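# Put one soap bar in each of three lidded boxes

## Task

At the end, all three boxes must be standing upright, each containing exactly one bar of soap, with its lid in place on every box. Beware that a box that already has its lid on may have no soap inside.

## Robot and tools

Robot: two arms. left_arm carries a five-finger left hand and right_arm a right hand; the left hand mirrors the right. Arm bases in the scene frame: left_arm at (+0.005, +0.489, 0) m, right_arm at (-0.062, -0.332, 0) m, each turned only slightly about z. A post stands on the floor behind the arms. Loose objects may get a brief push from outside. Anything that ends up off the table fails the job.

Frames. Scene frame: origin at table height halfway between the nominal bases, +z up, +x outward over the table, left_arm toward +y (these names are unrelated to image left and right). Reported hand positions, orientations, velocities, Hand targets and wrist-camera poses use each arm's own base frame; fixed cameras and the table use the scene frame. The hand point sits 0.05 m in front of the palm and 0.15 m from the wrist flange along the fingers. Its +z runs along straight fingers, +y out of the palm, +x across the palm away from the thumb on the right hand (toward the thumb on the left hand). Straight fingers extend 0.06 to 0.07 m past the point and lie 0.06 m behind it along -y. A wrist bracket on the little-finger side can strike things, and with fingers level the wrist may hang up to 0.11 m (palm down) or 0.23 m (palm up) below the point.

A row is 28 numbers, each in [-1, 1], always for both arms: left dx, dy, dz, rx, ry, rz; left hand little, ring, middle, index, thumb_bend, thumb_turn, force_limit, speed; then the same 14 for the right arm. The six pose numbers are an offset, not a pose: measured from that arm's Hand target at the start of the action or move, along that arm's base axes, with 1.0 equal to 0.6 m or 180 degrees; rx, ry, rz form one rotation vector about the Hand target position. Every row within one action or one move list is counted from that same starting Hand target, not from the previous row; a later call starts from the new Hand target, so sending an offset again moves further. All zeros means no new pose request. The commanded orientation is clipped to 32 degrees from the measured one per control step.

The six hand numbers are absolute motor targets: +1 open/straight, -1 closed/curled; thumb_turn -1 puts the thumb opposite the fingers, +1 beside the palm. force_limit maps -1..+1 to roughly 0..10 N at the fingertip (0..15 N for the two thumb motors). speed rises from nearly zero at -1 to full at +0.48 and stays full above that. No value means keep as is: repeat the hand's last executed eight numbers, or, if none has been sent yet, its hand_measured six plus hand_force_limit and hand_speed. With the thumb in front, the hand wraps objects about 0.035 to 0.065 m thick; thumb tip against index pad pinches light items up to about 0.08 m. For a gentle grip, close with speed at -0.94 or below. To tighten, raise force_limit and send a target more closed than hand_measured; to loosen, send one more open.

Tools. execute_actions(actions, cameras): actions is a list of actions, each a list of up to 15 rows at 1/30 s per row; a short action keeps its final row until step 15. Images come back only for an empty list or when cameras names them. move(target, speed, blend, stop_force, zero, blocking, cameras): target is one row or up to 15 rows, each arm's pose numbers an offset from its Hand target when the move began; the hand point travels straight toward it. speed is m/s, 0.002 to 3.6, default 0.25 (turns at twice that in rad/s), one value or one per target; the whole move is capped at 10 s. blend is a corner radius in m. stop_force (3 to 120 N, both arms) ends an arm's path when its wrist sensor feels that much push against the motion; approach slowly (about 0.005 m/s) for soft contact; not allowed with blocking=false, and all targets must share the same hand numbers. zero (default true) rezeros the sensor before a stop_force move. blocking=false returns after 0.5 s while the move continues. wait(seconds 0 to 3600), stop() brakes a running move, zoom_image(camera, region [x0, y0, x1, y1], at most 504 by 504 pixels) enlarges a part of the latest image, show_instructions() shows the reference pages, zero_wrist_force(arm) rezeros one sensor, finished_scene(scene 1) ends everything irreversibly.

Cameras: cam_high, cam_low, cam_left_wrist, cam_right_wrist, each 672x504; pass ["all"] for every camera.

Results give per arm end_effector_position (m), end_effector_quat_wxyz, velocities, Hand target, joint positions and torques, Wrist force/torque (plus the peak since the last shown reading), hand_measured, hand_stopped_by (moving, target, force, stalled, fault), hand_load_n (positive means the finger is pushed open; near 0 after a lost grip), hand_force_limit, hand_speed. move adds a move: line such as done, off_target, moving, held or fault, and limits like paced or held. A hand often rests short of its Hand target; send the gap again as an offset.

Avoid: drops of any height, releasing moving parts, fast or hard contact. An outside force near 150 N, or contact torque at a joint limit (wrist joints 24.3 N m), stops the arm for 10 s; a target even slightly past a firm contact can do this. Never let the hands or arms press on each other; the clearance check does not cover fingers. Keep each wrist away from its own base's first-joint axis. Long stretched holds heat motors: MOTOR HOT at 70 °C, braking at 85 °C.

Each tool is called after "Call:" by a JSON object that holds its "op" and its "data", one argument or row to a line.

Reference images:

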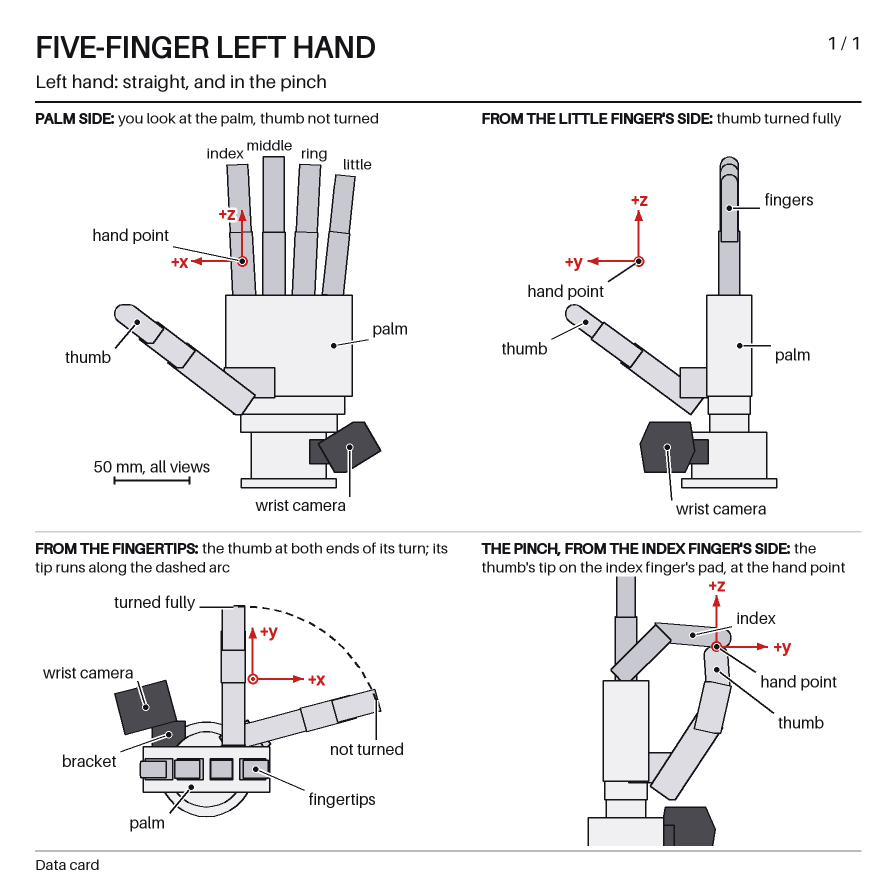

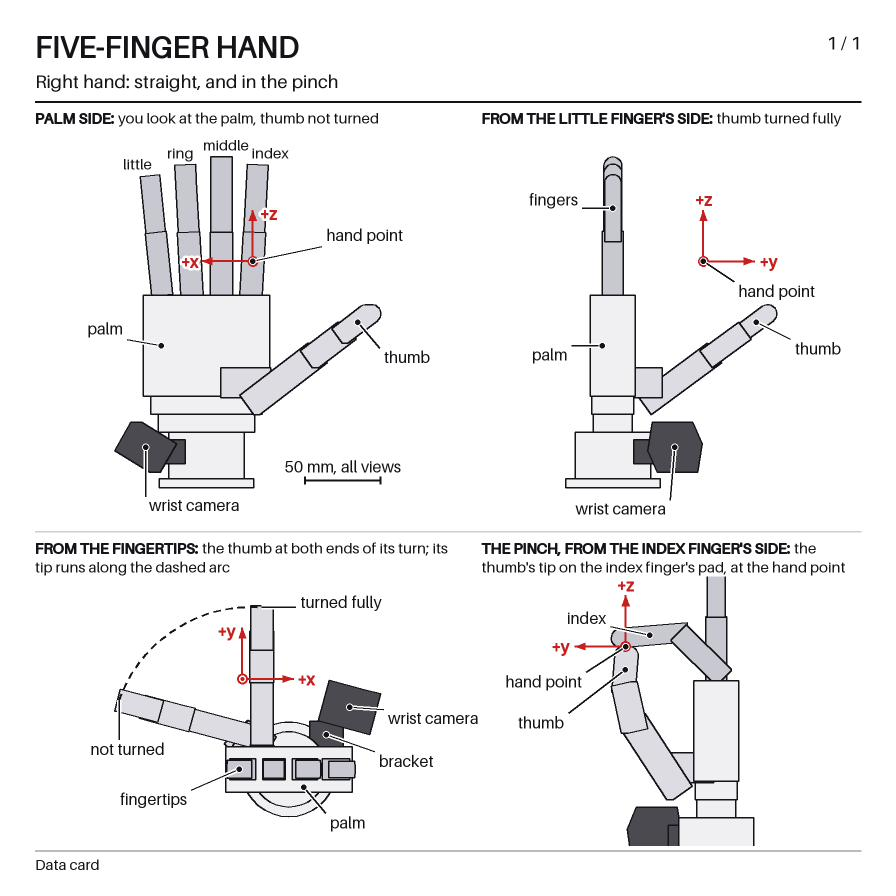

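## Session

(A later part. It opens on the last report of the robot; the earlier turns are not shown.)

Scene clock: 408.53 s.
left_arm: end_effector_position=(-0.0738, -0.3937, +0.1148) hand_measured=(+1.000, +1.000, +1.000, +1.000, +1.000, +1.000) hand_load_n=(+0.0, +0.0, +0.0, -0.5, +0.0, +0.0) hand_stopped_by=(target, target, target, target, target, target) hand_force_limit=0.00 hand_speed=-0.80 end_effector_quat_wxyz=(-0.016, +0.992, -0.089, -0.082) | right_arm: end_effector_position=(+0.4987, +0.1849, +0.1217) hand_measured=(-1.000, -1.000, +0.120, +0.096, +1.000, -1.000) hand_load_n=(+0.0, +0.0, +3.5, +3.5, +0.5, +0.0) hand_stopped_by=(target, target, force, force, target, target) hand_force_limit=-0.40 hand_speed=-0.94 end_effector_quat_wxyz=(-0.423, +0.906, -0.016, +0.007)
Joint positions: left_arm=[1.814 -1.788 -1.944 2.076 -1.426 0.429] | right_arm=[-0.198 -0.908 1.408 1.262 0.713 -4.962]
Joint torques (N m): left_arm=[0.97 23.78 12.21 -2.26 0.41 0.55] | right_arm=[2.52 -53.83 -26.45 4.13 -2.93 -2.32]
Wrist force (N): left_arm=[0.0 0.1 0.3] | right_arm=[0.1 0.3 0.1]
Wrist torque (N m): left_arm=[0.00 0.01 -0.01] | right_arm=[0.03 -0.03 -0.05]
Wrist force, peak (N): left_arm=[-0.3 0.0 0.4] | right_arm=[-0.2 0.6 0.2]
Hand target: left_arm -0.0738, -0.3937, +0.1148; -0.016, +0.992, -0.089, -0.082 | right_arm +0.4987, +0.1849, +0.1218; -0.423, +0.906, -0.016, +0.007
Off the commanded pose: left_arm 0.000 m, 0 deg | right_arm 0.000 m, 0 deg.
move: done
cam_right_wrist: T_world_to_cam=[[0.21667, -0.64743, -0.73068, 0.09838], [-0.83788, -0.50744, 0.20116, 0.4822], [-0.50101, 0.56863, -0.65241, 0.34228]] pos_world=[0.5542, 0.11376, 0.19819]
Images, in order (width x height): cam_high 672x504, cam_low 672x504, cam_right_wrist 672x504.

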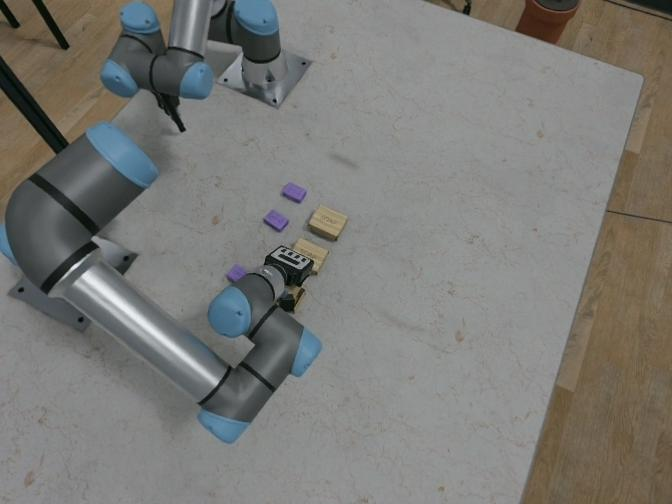

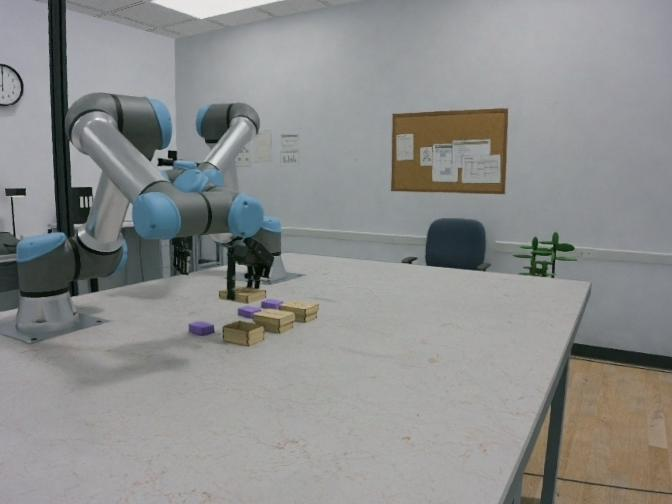

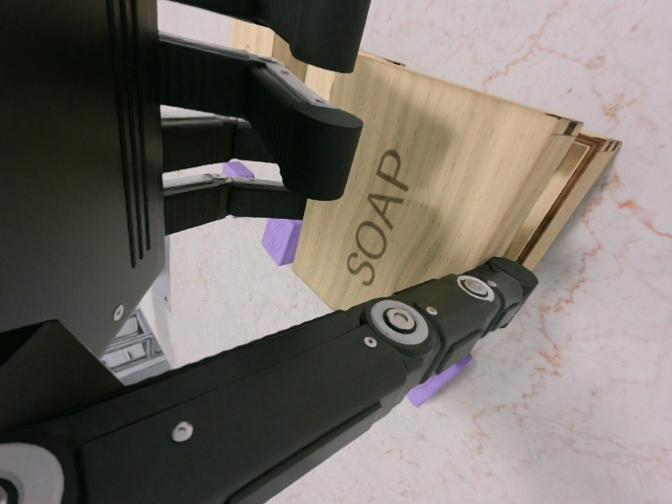

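Call:
{"op": "move", "data": {
  "target": [
    [0,0,0,0,0,0,1,1,1,1,1,1,0,-0.8,0.2165,-0.0078,0,0,0,0,-1,-1,-0.2,-0.2,1,-1,-0.4,-0.94],
    [0,0,0,0,0,0,1,1,1,1,1,1,0,-0.8,0.2165,-0.0078,-0.15,0,0,0,-1,-1,-0.2,-0.2,1,-1,-0.4,-0.94]
  ],
  "speed": 0.12,
  "blend": 0.02,
  "cameras": ["cam_low","cam_right_wrist"]
}}

Call:
{"op": "zoom_image", "data": {
  "camera": "cam_low",
  "region": [180, 260, 330, 400]
}}

Scene clock: 581.43 s.
left_arm: end_effector_position=(-0.0738, -0.3937, +0.1148) hand_measured=(+1.000, +1.000, +1.000, +1.000, +1.000, +1.000) hand_load_n=(+0.0, +0.0, +0.0, +0.0, +0.0, +0.0) hand_stopped_by=(target, target, target, target, target, target) hand_force_limit=0.00 hand_speed=-0.80 end_effector_quat_wxyz=(-0.016, +0.992, -0.089, -0.082) | right_arm: end_effector_position=(+0.6286, +0.1802, +0.0320) hand_measured=(-1.000, -1.000, +0.120, +0.096, +1.000, -1.000) hand_load_n=(+0.0, +0.0, +4.0, +3.5, +1.0, +0.0) hand_stopped_by=(target, target, force, force, target, target) hand_force_limit=-0.40 hand_speed=-0.94 end_effector_quat_wxyz=(-0.423, +0.906, -0.016, +0.007)
Joint positions: left_arm=[1.814 -1.788 -1.944 2.076 -1.426 0.429] | right_arm=[-0.165 -0.497 0.867 1.355 0.707 -4.913]
Joint torques (N m): left_arm=[0.41 24.38 12.57 -2.3 0.4 0.68] | right_arm=[9.2 -45.32 -4.79 0.88 -1.48 2.12]
Wrist force (N): left_arm=[0.0 0.0 0.0] | right_arm=[0.2 0.4 -0.2]
Wrist torque (N m): left_arm=[0.00 0.00 0.00] | right_arm=[0.07 -0.06 0.01]
Wrist force, peak (N): left_arm=[-0.2 0.2 0.4] | right_arm=[0.1 1.2 0.3]
Hand target: left_arm -0.0738, -0.3937, +0.1148; -0.016, +0.992, -0.089, -0.082 | right_arm +0.6286, +0.1802, +0.0318; -0.423, +0.906, -0.016, +0.007
Off the commanded pose: left_arm 0.000 m, 0 deg | right_arm 0.000 m, 0 deg.
move: done
cam_right_wrist: T_world_to_cam=[[0.21688, -0.64754, -0.73052, 0.0015], [-0.83783, -0.50753, 0.20114, 0.60668], [-0.50101, 0.56842, -0.6526, 0.35155]] pos_world=[0.6841, 0.10906, 0.10849]

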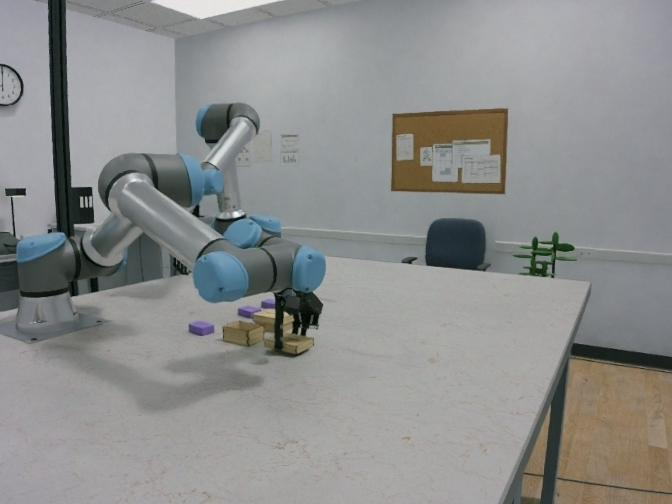

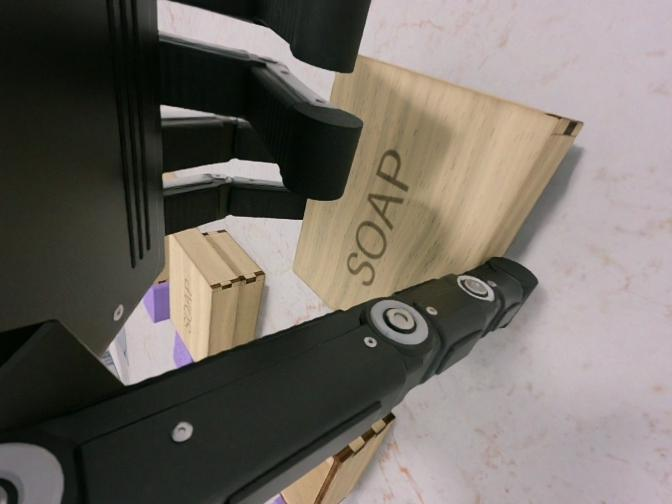

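Scaled by 3.360 from the camera's image (finer frame: 960x720).

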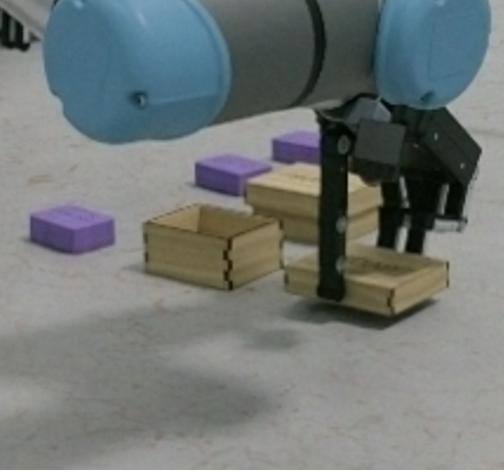

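Call:
{"op": "move", "data": {
  "target": [0,0,0,0,0,0,1,1,1,1,1,1,0,-0.8,0,0,-0.0267,0,0,0,-1,-1,-0.2,-0.2,1,-1,-0.4,-0.94],
  "speed": 0.01,
  "stop_force": 3,
  "cameras": ["cam_low"]
}}

Call:
{"op": "zoom_image", "data": {
  "camera": "cam_low",
  "region": [250, 300, 330, 380]
}}

Scene clock: 589.73 s.
left_arm: end_effector_position=(-0.0738, -0.3937, +0.1148) hand_measured=(+1.000, +1.000, +1.000, +1.000, +1.000, +1.000) hand_load_n=(+0.0, -0.5, +0.0, +0.0, +0.0, +0.0) hand_stopped_by=(target, target, target, target, target, target) hand_force_limit=0.00 hand_speed=-0.80 end_effector_quat_wxyz=(-0.016, +0.992, -0.089, -0.082) | right_arm: end_effector_position=(+0.6286, +0.1802, +0.0259) hand_measured=(-1.000, -1.000, +0.120, +0.096, +1.000, -1.000) hand_load_n=(+0.0, +0.0, +3.5, +3.5, +1.0, +0.0) hand_stopped_by=(target, target, force, force, target, target) hand_force_limit=-0.40 hand_speed=-0.94 end_effector_quat_wxyz=(-0.423, +0.906, -0.016, +0.007)
Joint positions: left_arm=[1.814 -1.788 -1.944 2.076 -1.426 0.429] | right_arm=[-0.165 -0.49 0.869 1.345 0.707 -4.913]
Joint torques (N m): left_arm=[0.66 23.7 12.53 -2.18 0.32 0.66] | right_arm=[8.4 -64.83 -26.67 3.75 1.81 1.44]
Wrist force (N): left_arm=[0.1 0.0 0.3] | right_arm=[-0.1 -1.7 -2.0]
Wrist torque (N m): left_arm=[-0.02 0.00 0.00] | right_arm=[0.12 -0.01 -0.03]
Wrist force, peak (N): left_arm=[0.0 0.2 0.5] | right_arm=[0.2 -8.1 -5.8]
Hand target: left_arm -0.0738, -0.3937, +0.1148; -0.016, +0.992, -0.089, -0.082 | right_arm +0.6286, +0.1802, +0.0259; -0.423, +0.906, -0.016, +0.007 (not the last commanded pose)
Off the commanded pose: left_arm 0.000 m, 0 deg | right_arm 0.010 m, 0 deg.
move: contact (right_arm)

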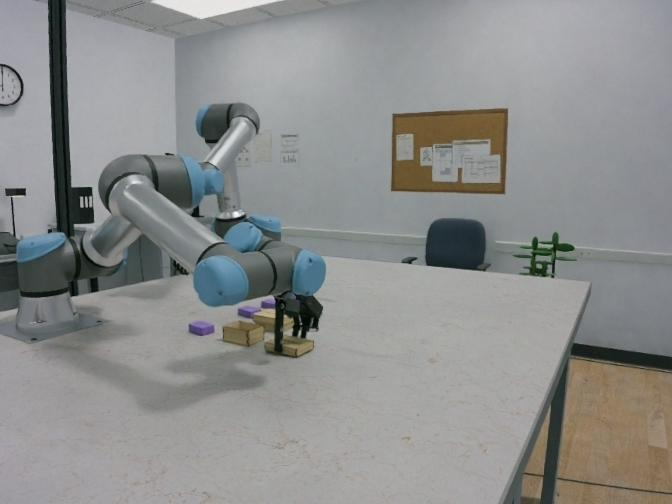

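Scaled by 6.300 from the camera's image (finer frame: 960x720).

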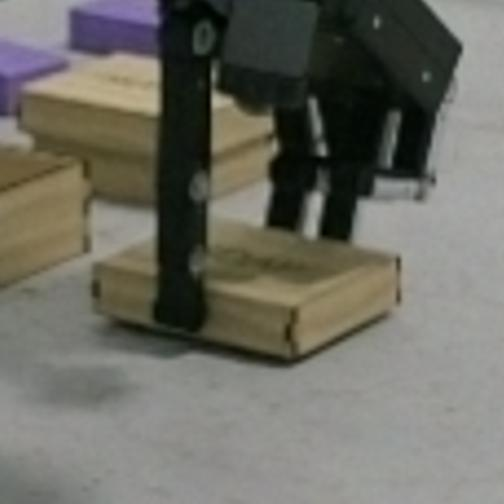

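Call:
{"op": "move", "data": {
  "target": [0,0,0,0,0,0,1,1,1,1,1,1,0,-0.8,0,0,0,0,0,0,-1,-1,0.4,0.4,1,-1,-0.4,-0.9],
  "cameras": ["cam_low"]
}}

Call:
{"op": "zoom_image", "data": {
  "camera": "cam_low",
  "region": [250, 300, 330, 380]
}}

Scene clock: 597.80 s.
left_arm: end_effector_position=(-0.0738, -0.3937, +0.1148) hand_measured=(+1.000, +1.000, +1.000, +1.000, +1.000, +1.000) hand_load_n=(+0.0, +0.0, +0.0, +0.0, -0.5, +0.0) hand_stopped_by=(target, target, target, target, target, target) hand_force_limit=0.00 hand_speed=-0.80 end_effector_quat_wxyz=(-0.016, +0.992, -0.089, -0.082) | right_arm: end_effector_position=(+0.6286, +0.1802, +0.0260) hand_measured=(-1.000, -1.000, +0.238, +0.400, +1.000, -1.000) hand_load_n=(+0.0, +0.0, -10.5, +0.0, +0.0, +0.0) hand_stopped_by=(target, target, stalled, target, target, target) hand_force_limit=-0.40 hand_speed=-0.90 end_effector_quat_wxyz=(-0.423, +0.906, -0.016, +0.007)
Joint positions: left_arm=[1.814 -1.788 -1.944 2.076 -1.426 0.429] | right_arm=[-0.165 -0.49 0.869 1.345 0.707 -4.913]
Joint torques (N m): left_arm=[0.06 23.72 12.41 -2.15 0.28 0.9] | right_arm=[8.79 -39.3 -14.53 -0.02 0.46 1.42]
Wrist force (N): left_arm=[-0.2 0.0 0.1] | right_arm=[0.0 -5.7 -15.1]
Wrist torque (N m): left_arm=[0.01 0.03 -0.01] | right_arm=[0.18 0.29 -0.14]
Wrist force, peak (N): left_arm=[-0.1 -0.1 0.5] | right_arm=[-0.1 -6.2 -16.0]
Hand target: left_arm -0.0738, -0.3937, +0.1148; -0.016, +0.992, -0.089, -0.082 | right_arm +0.6286, +0.1802, +0.0259; -0.423, +0.906, -0.016, +0.007
Off the commanded pose: left_arm 0.000 m, 0 deg | right_arm 0.000 m, 0 deg.
move: done

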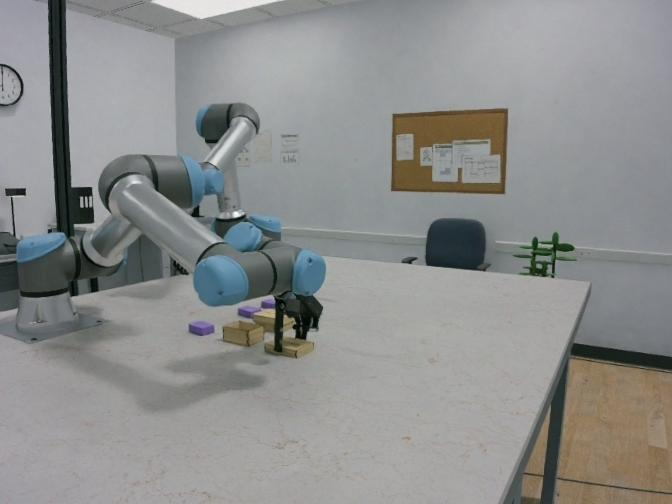

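Scaled by 6.300 from the camera's image (finer frame: 960x720).

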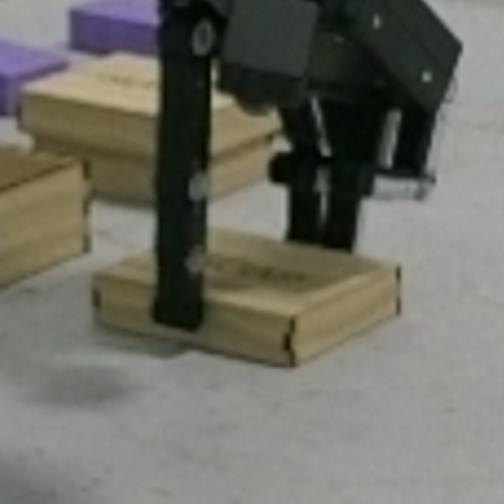

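Call:
{"op": "move", "data": {
  "target": [
    [0,0,0,0,0,0,1,1,1,1,1,1,0,-0.8,0,-0.005,0.01,0,0,0,-1,-1,0.4,0.4,1,-1,-0.4,-0.9],
    [0,0,0,0,0,0,1,1,1,1,1,1,0,-0.8,0,-0.005,0.1,0,0,0,-1,-1,0.4,0.4,1,-1,-0.4,-0.9]
  ],
  "speed": 0.05,
  "blend": 0.003,
  "cameras": ["cam_low","cam_right_wrist"]
}}

Call:
{"op": "zoom_image", "data": {
  "camera": "cam_low",
  "region": [180, 280, 330, 380]
}}

Scene clock: 607.37 s.
left_arm: end_effector_position=(-0.0738, -0.3937, +0.1148) hand_measured=(+1.000, +1.000, +1.000, +1.000, +1.000, +1.000) hand_load_n=(+0.0, +0.0, +0.0, +0.0, -0.5, +0.0) hand_stopped_by=(target, target, target, target, target, target) hand_force_limit=0.00 hand_speed=-0.80 end_effector_quat_wxyz=(-0.016, +0.992, -0.089, -0.082) | right_arm: end_effector_position=(+0.6286, +0.1772, +0.0858) hand_measured=(-1.000, -1.000, +0.240, +0.400, +1.000, -1.000) hand_load_n=(+0.0, +0.0, +0.0, +0.0, +0.0, +0.0) hand_stopped_by=(target, target, stalled, target, target, target) hand_force_limit=-0.40 hand_speed=-0.90 end_effector_quat_wxyz=(-0.423, +0.906, -0.016, +0.007)
Joint positions: left_arm=[1.814 -1.788 -1.944 2.076 -1.426 0.429] | right_arm=[-0.17 -0.551 0.831 1.45 0.708 -4.92]
Joint torques (N m): left_arm=[-0.36 24.24 12.31 -2.13 0.29 0.97] | right_arm=[-5.81 -64.48 -28.61 4.07 1.6 -2.89]
Wrist force (N): left_arm=[0.0 -0.1 0.2] | right_arm=[0.3 0.1 -0.3]
Wrist torque (N m): left_arm=[-0.02 0.00 0.00] | right_arm=[0.04 -0.06 0.07]
Wrist force, peak (N): left_arm=[-0.1 -0.1 0.5] | right_arm=[-0.2 -6.6 -16.2]
Hand target: left_arm -0.0738, -0.3937, +0.1148; -0.016, +0.992, -0.089, -0.082 | right_arm +0.6286, +0.1772, +0.0859; -0.423, +0.906, -0.016, +0.007
Off the commanded pose: left_arm 0.000 m, 0 deg | right_arm 0.000 m, 0 deg.
move: done
cam_right_wrist: T_world_to_cam=[[0.21688, -0.64743, -0.73062, 0.03887], [-0.83783, -0.50756, 0.20107, 0.59435], [-0.50101, 0.56853, -0.65251, 0.38834]] pos_world=[0.6841, 0.10606, 0.16229]

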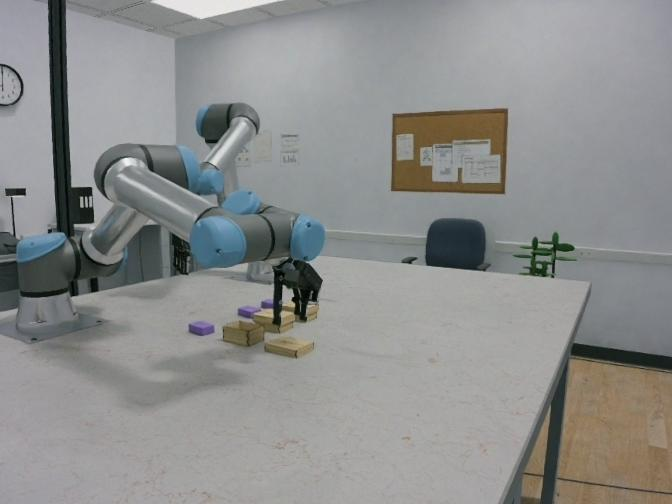

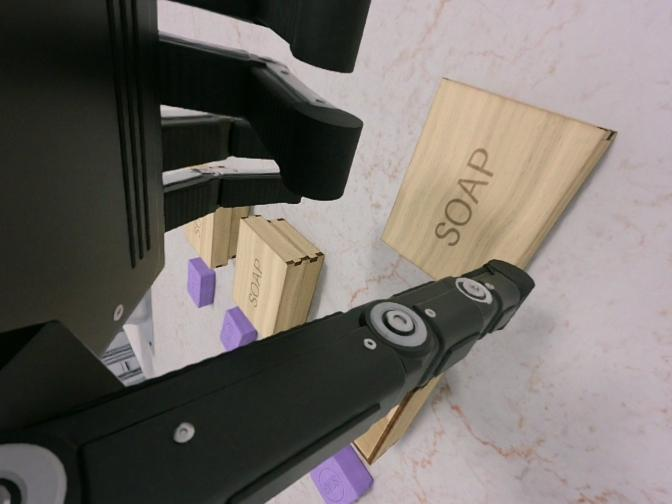

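Scaled by 3.360 from the camera's image (finer frame: 960x720).

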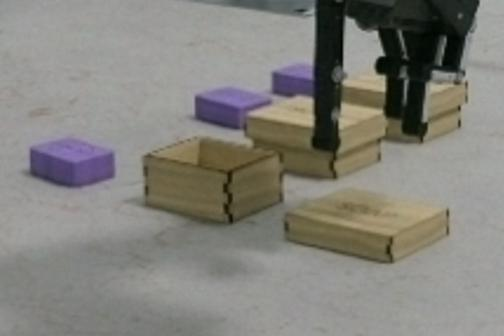

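Call:
{"op": "move", "data": {
  "target": [0,0,0,0,0,0,1,1,1,1,1,1,0,-0.8,-0.4267,-0.0027,0.0568,0.0111,-0.0011,-0.0389,-1,-1,0.3,0.3,0.66,-1,-0.4,0],
  "cameras": ["cam_low","cam_right_wrist"]
}}

Call:
{"op": "zoom_image", "data": {
  "camera": "cam_right_wrist",
  "region": [200, 100, 672, 504]
}}

Scene clock: 655.20 s.
left_arm: end_effector_position=(-0.0738, -0.3937, +0.1148) hand_measured=(+1.000, +1.000, +1.000, +1.000, +1.000, +1.000) hand_load_n=(+0.0, +0.0, +0.0, +0.0, +0.0, +0.0) hand_stopped_by=(target, target, target, target, target, target) hand_force_limit=0.00 hand_speed=-0.80 end_effector_quat_wxyz=(-0.016, +0.992, -0.089, -0.082) | right_arm: end_effector_position=(+0.3726, +0.1756, +0.1200) hand_measured=(-1.000, -1.000, +0.300, +0.300, +0.660, -1.000) hand_load_n=(+0.0, +0.0, +0.0, +0.0, +0.0, +0.0) hand_stopped_by=(target, target, target, target, target, target) hand_force_limit=-0.40 hand_speed=0.00 end_effector_quat_wxyz=(-0.437, +0.896, -0.071, +0.035)
Joint positions: left_arm=[1.814 -1.788 -1.944 2.076 -1.426 0.429] | right_arm=[-0.328 -1.196 1.913 1.067 0.68 -4.984]
Joint torques (N m): left_arm=[0.09 23.52 12.34 -2.07 0.25 1.07] | right_arm=[-4.99 -39.04 -0.6 4.08 -3.67 -2.79]
Wrist force (N): left_arm=[0.0 0.0 0.3] | right_arm=[0.3 0.0 -0.2]
Wrist torque (N m): left_arm=[0.00 0.01 0.00] | right_arm=[0.02 -0.09 0.06]
Wrist force, peak (N): left_arm=[0.0 0.0 0.5] | right_arm=[1.0 0.3 -0.1]
Hand target: left_arm -0.0738, -0.3937, +0.1148; -0.016, +0.992, -0.089, -0.082 | right_arm +0.3725, +0.1756, +0.1200; -0.438, +0.896, -0.071, +0.035
Off the commanded pose: left_arm 0.000 m, 0 deg | right_arm 0.000 m, 0 deg.
move: done
cam_right_wrist: T_world_to_cam=[[0.14038, -0.64346, -0.7525, 0.14877], [-0.89451, -0.40822, 0.1822, 0.37815], [-0.42442, 0.64754, -0.63289, 0.2385]] pos_world=[0.4186, 0.09566, 0.194]

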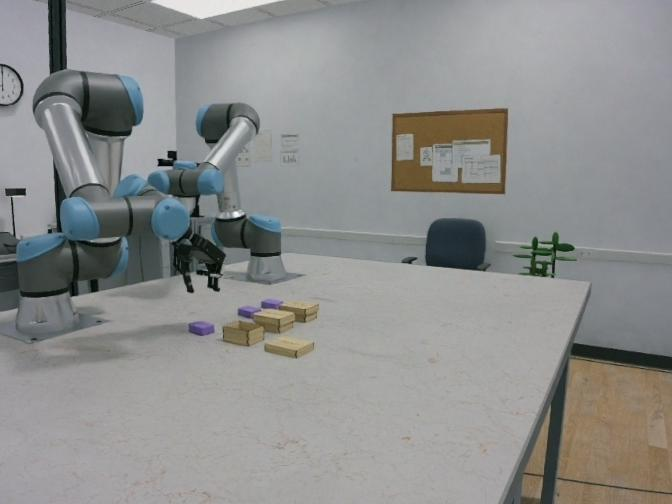

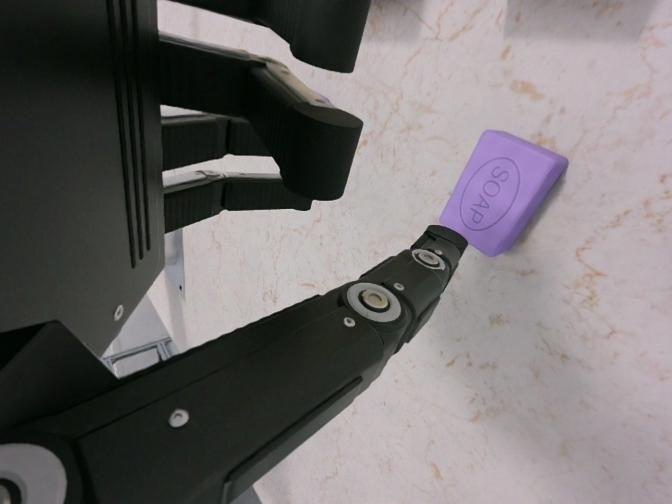

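Scaled by 1.068 from the camera's image (finer frame: 960x720).

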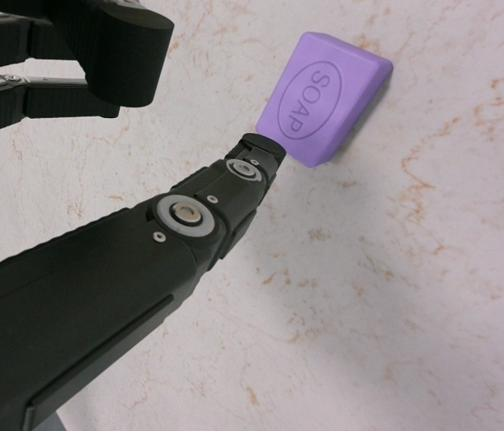

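Call:
{"op": "zoom_image", "data": {
  "camera": "cam_right_wrist",
  "region": [420, 110, 590, 280]
}}

Scaled by 2.965 from the camera's image (finer frame: 960x720).

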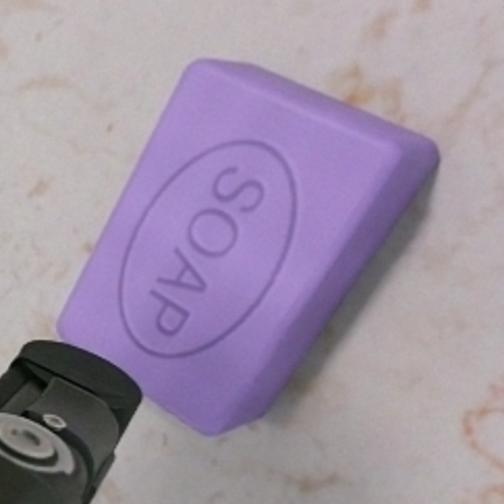

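Call:
{"op": "move", "data": {
  "target": [
    [0,0,0,0,0,0,1,1,1,1,1,1,0,-0.8,-0.0048,-0.0135,-0.1,0,0,-0.0111,-1,-1,0.3,0.3,0.66,-1,-0.4,0],
    [0,0,0,0,0,0,1,1,1,1,1,1,0,-0.8,-0.0048,-0.0135,-0.1577,0,0,-0.0111,-1,-1,0.3,0.3,0.66,-1,-0.4,0]
  ],
  "speed": [0.1,0.03],
  "stop_force": 5,
  "cameras": ["cam_low","cam_right_wrist"]
}}

Call:
{"op": "zoom_image", "data": {
  "camera": "cam_right_wrist",
  "region": [200, 100, 600, 400]
}}

Call:
{"op": "zoom_image", "data": {
  "camera": "cam_low",
  "region": [150, 260, 300, 380]
}}

Scene clock: 688.17 s.
left_arm: end_effector_position=(-0.0738, -0.3937, +0.1148) hand_measured=(+1.000, +1.000, +1.000, +1.000, +1.000, +1.000) hand_load_n=(+0.0, +0.0, +0.0, +0.0, +0.0, +0.0) hand_stopped_by=(target, target, target, target, target, target) hand_force_limit=0.00 hand_speed=-0.80 end_effector_quat_wxyz=(-0.016, +0.992, -0.089, -0.082) | right_arm: end_effector_position=(+0.3697, +0.1675, +0.0254) hand_measured=(-1.000, -1.000, +0.300, +0.300, +0.660, -1.000) hand_load_n=(+0.0, +0.5, +0.0, +0.0, +0.0, +0.0) hand_stopped_by=(target, target, target, target, target, target) hand_force_limit=-0.40 hand_speed=0.00 end_effector_quat_wxyz=(-0.437, +0.894, -0.087, +0.042)
Joint positions: left_arm=[1.814 -1.788 -1.944 2.076 -1.426 0.429] | right_arm=[-0.358 -1.034 1.995 0.818 0.679 -4.977]
Joint torques (N m): left_arm=[0.31 24.03 12.19 -1.93 0.28 1.05] | right_arm=[8.43 -22.16 2.45 0.98 -3.68 2.05]
Wrist force (N): left_arm=[-0.2 0.0 0.2] | right_arm=[0.1 -0.1 -0.3]
Wrist torque (N m): left_arm=[0.00 0.04 -0.01] | right_arm=[0.02 -0.05 -0.05]
Wrist force, peak (N): left_arm=[-0.2 0.0 0.5] | right_arm=[0.6 0.2 -0.3]
Hand target: left_arm -0.0738, -0.3937, +0.1148; -0.016, +0.992, -0.089, -0.082 | right_arm +0.3697, +0.1675, +0.0254; -0.437, +0.894, -0.087, +0.042
Off the commanded pose: left_arm 0.000 m, 0 deg | right_arm 0.000 m, 0 deg.
move: done
cam_right_wrist: T_world_to_cam=[[0.11794, -0.64794, -0.75251, 0.08176], [-0.90822, -0.3768, 0.18209, 0.38928], [-0.40153, 0.66197, -0.63291, 0.17183]] pos_world=[0.4129, 0.08591, 0.0994]

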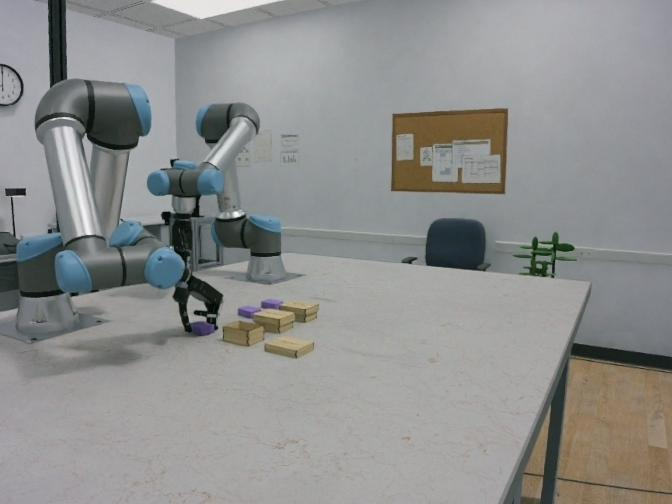

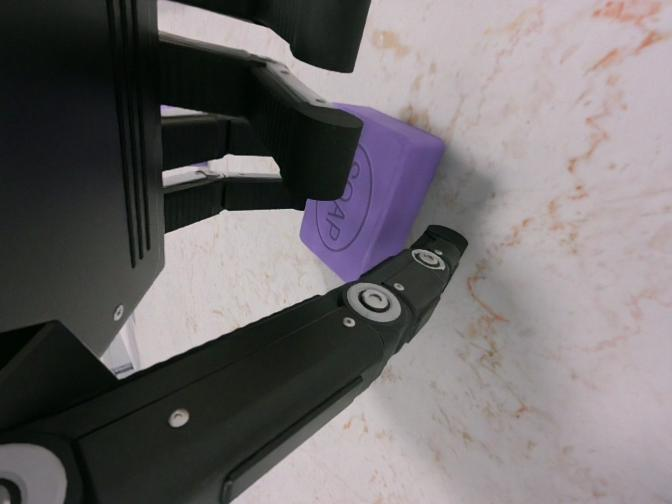

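Scaled by 1.260 from the camera's image (finer frame: 960x720).

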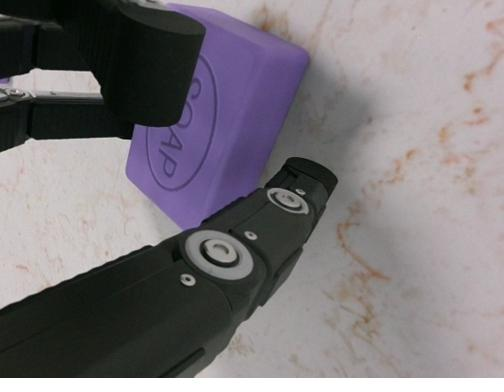

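Scaled by 3.360 from the camera's image (finer frame: 960x720).

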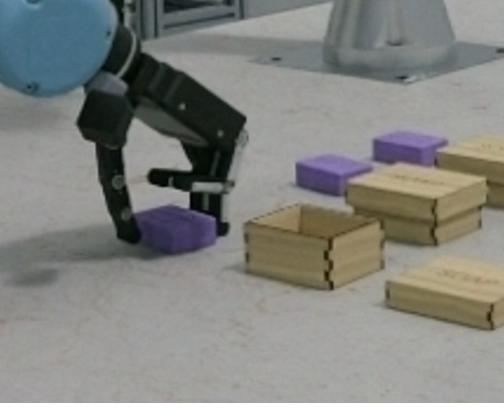

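Call:
{"op": "move", "data": {
  "target": [0,0,0,0,0,0,1,1,1,1,1,1,0,-0.8,0.0022,0.0115,0,0,0,0,-1,-1,0.3,0.3,0.66,-1,-0.4,0],
  "speed": 0.03,
  "stop_force": 4
}}

Call:
{"op": "move", "data": {
  "target": [0,0,0,0,0,0,1,1,1,1,1,1,0,-0.8,0,0,0,0,0,0,-1,-1,-0.25,-0.25,0.66,-1,-0.3,-0.94],
  "cameras": ["cam_low","cam_right_wrist"]
}}

Call:
{"op": "zoom_image", "data": {
  "camera": "cam_low",
  "region": [150, 260, 300, 380]
}}

Scene clock: 699.03 s.
left_arm: end_effector_position=(-0.0738, -0.3937, +0.1148) hand_measured=(+1.000, +1.000, +1.000, +1.000, +1.000, +1.000) hand_load_n=(+0.0, +0.0, +0.0, +0.0, +0.0, +0.0) hand_stopped_by=(target, target, target, target, target, target) hand_force_limit=0.00 hand_speed=-0.80 end_effector_quat_wxyz=(-0.016, +0.992, -0.089, -0.082) | right_arm: end_effector_position=(+0.3710, +0.1744, +0.0254) hand_measured=(-1.000, -1.000, +0.300, +0.300, +0.660, -1.000) hand_load_n=(+0.0, +0.0, +0.0, +0.0, +0.0, +0.0) hand_stopped_by=(target, target, target, target, target, target) hand_force_limit=-0.40 hand_speed=0.00 end_effector_quat_wxyz=(-0.437, +0.894, -0.087, +0.042)
Joint positions: left_arm=[1.814 -1.788 -1.944 2.076 -1.426 0.429] | right_arm=[-0.338 -1.036 1.989 0.802 0.675 -4.946]
Joint torques (N m): left_arm=[0.56 24.1 12.19 -1.97 0.3 1.18] | right_arm=[8.78 -41.77 -20.44 1.02 -3.73 2.02]
Wrist force (N): left_arm=[0.0 0.1 0.2] | right_arm=[0.5 0.0 -0.2]
Wrist torque (N m): left_arm=[0.00 0.00 0.00] | right_arm=[0.01 -0.11 -0.03]
Wrist force, peak (N): left_arm=[0.0 0.3 0.5] | right_arm=[0.7 0.0 -0.4]
Hand target: left_arm -0.0738, -0.3937, +0.1148; -0.016, +0.992, -0.089, -0.082 | right_arm +0.3710, +0.1744, +0.0254; -0.437, +0.894, -0.087, +0.042
Off the commanded pose: left_arm 0.000 m, 0 deg | right_arm 0.000 m, 0 deg.
move: done

Scene clock: 701.40 s.
left_arm: end_effector_position=(-0.0738, -0.3937, +0.1148) hand_measured=(+1.000, +1.000, +1.000, +1.000, +1.000, +1.000) hand_load_n=(+0.0, +0.0, +0.0, +0.0, +0.0, +0.0) hand_stopped_by=(target, target, target, target, target, target) hand_force_limit=0.00 hand_speed=-0.80 end_effector_quat_wxyz=(-0.016, +0.992, -0.089, -0.082) | right_arm: end_effector_position=(+0.3710, +0.1744, +0.0254) hand_measured=(-1.000, -1.000, -0.014, -0.054, +0.662, -1.000) hand_load_n=(+0.0, +0.0, +2.5, +3.5, +6.5, -0.5) hand_stopped_by=(target, target, force, force, target, target) hand_force_limit=-0.30 hand_speed=-0.94 end_effector_quat_wxyz=(-0.437, +0.894, -0.087, +0.042)
Joint positions: left_arm=[1.814 -1.788 -1.944 2.076 -1.426 0.429] | right_arm=[-0.338 -1.036 1.989 0.802 0.675 -4.946]
Joint torques (N m): left_arm=[0.34 23.91 12.42 -1.86 0.24 1.3] | right_arm=[8.51 -42.09 -20.08 1.29 -3.36 1.98]
Wrist force (N): left_arm=[0.0 0.0 0.4] | right_arm=[0.1 -0.6 -0.7]
Wrist torque (N m): left_arm=[-0.02 0.02 0.00] | right_arm=[-0.01 -0.05 -0.05]
Wrist force, peak (N): left_arm=[-0.3 0.0 0.5] | right_arm=[-0.2 -0.9 -0.8]
Hand target: left_arm -0.0738, -0.3937, +0.1148; -0.016, +0.992, -0.089, -0.082 | right_arm +0.3710, +0.1744, +0.0254; -0.437, +0.894, -0.087, +0.042
Off the commanded pose: left_arm 0.000 m, 0 deg | right_arm 0.000 m, 0 deg.
move: done
cam_right_wrist: T_world_to_cam=[[0.11794, -0.64794, -0.75251, 0.08615], [-0.90822, -0.3768, 0.18209, 0.39309], [-0.40153, 0.66197, -0.63291, 0.16772]] pos_world=[0.4142, 0.09291, 0.0994]

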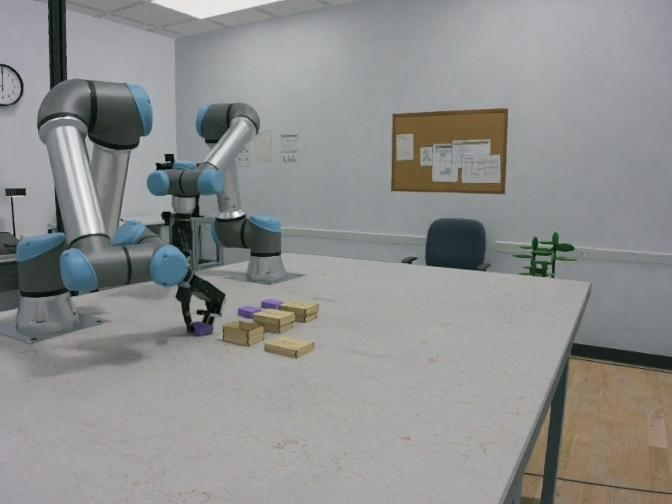

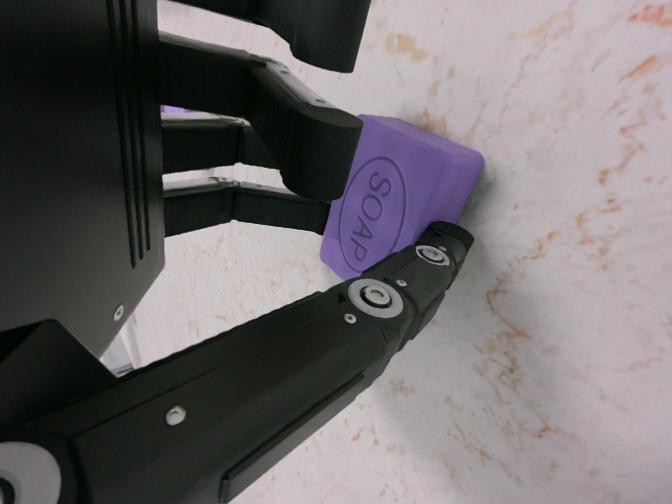

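Scaled by 3.360 from the camera's image (finer frame: 960x720).

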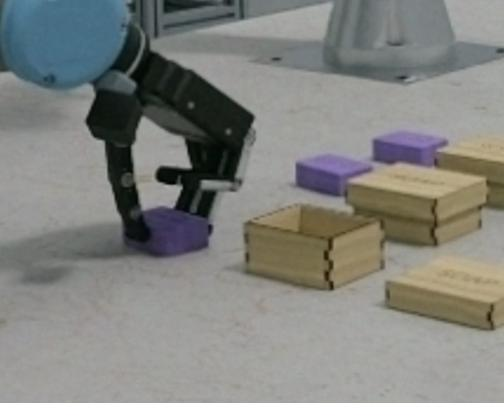

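Call:
{"op": "move", "data": {
  "target": [0,0,0,0,0,0,1,1,1,1,1,1,0,-0.8,0,0,0.175,0,0,0,-1,-1,-0.25,-0.25,0.66,-1,-0.3,-0.94],
  "speed": 0.08,
  "cameras": ["cam_low","cam_right_wrist"]
}}

Call:
{"op": "zoom_image", "data": {
  "camera": "cam_low",
  "region": [150, 200, 330, 370]
}}

Call:
{"op": "zoom_image", "data": {
  "camera": "cam_right_wrist",
  "region": [260, 60, 600, 400]
}}

Scene clock: 710.90 s.
left_arm: end_effector_position=(-0.0738, -0.3937, +0.1148) hand_measured=(+1.000, +1.000, +1.000, +1.000, +1.000, +1.000) hand_load_n=(+0.0, +0.0, +0.0, +0.0, +0.0, +0.0) hand_stopped_by=(target, target, target, target, target, target) hand_force_limit=0.00 hand_speed=-0.80 end_effector_quat_wxyz=(-0.016, +0.992, -0.089, -0.082) | right_arm: end_effector_position=(+0.3710, +0.1744, +0.1303) hand_measured=(-1.000, -1.000, -0.014, -0.054, +0.662, -1.000) hand_load_n=(+0.0, +0.0, +2.5, +3.5, +6.5, -0.5) hand_stopped_by=(target, target, force, force, target, target) hand_force_limit=-0.30 hand_speed=-0.94 end_effector_quat_wxyz=(-0.437, +0.894, -0.087, +0.042)
Joint positions: left_arm=[1.814 -1.788 -1.944 2.076 -1.426 0.429] | right_arm=[-0.338 -1.231 1.922 1.064 0.675 -4.946]
Joint torques (N m): left_arm=[0.62 23.91 12.58 -1.92 0.29 1.3] | right_arm=[-6.3 -38.21 -23.73 4.5 0.38 -3]
Wrist force (N): left_arm=[-0.2 0.0 0.2] | right_arm=[0.3 0.4 -0.1]
Wrist torque (N m): left_arm=[-0.01 0.04 -0.01] | right_arm=[0.06 -0.08 0.00]
Wrist force, peak (N): left_arm=[-0.1 0.0 0.5] | right_arm=[-0.2 -1.2 -0.7]
Hand target: left_arm -0.0738, -0.3937, +0.1148; -0.016, +0.992, -0.089, -0.082 | right_arm +0.3710, +0.1744, +0.1304; -0.437, +0.894, -0.087, +0.042
Off the commanded pose: left_arm 0.000 m, 0 deg | right_arm 0.000 m, 0 deg.
move: done
cam_right_wrist: T_world_to_cam=[[0.11789, -0.64784, -0.7526, 0.16519], [-0.90823, -0.37679, 0.18208, 0.37398], [-0.40153, 0.66207, -0.63281, 0.23414]] pos_world=[0.4142, 0.09291, 0.2044]

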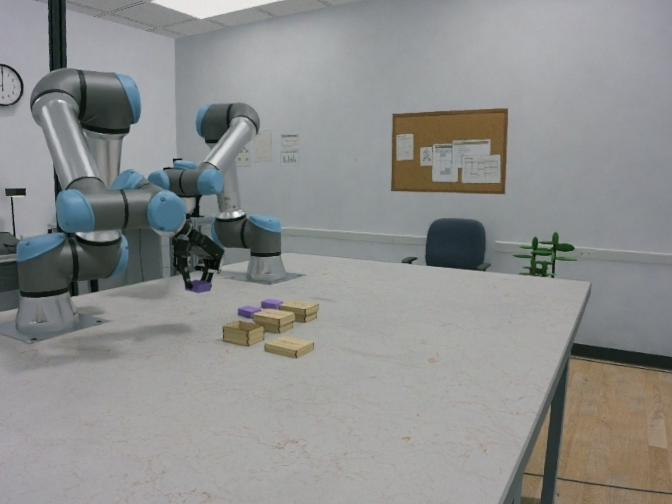

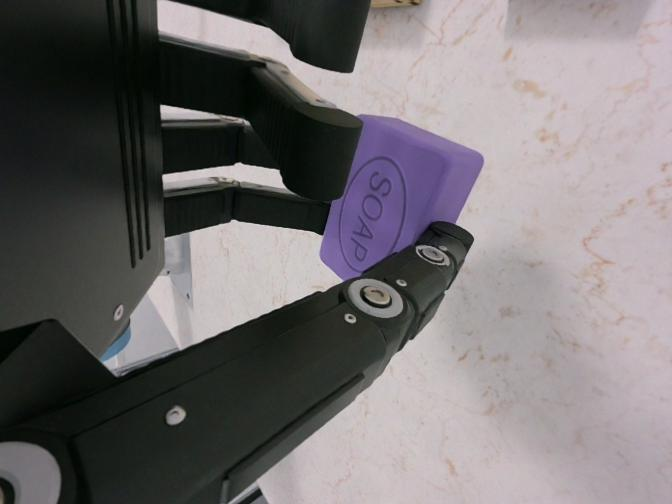

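Scaled by 2.800 from the camera's image (finer frame: 960x720).

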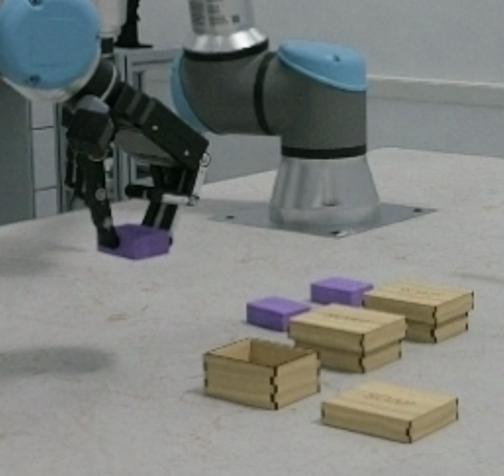

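Scaled by 1.482 from the camera's image (finer frame: 960x720).

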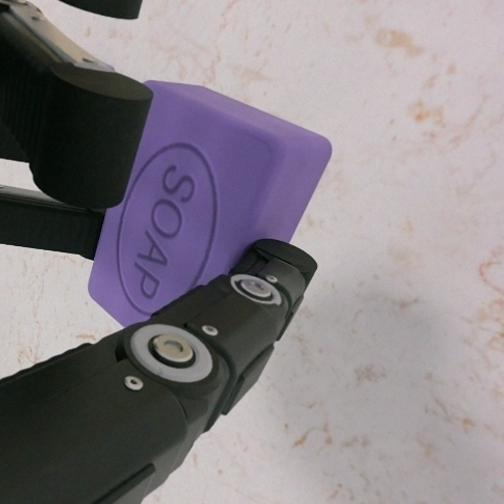

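Call:
{"op": "zoom_image", "data": {
  "camera": "cam_right_wrist",
  "region": [310, 100, 500, 290]
}}

Scaled by 2.653 from the camera's image (finer frame: 960x720).

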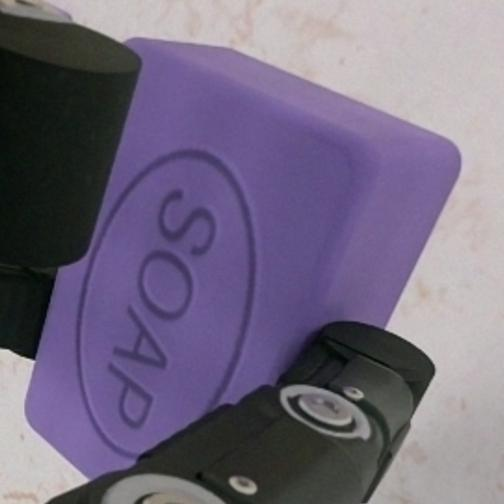

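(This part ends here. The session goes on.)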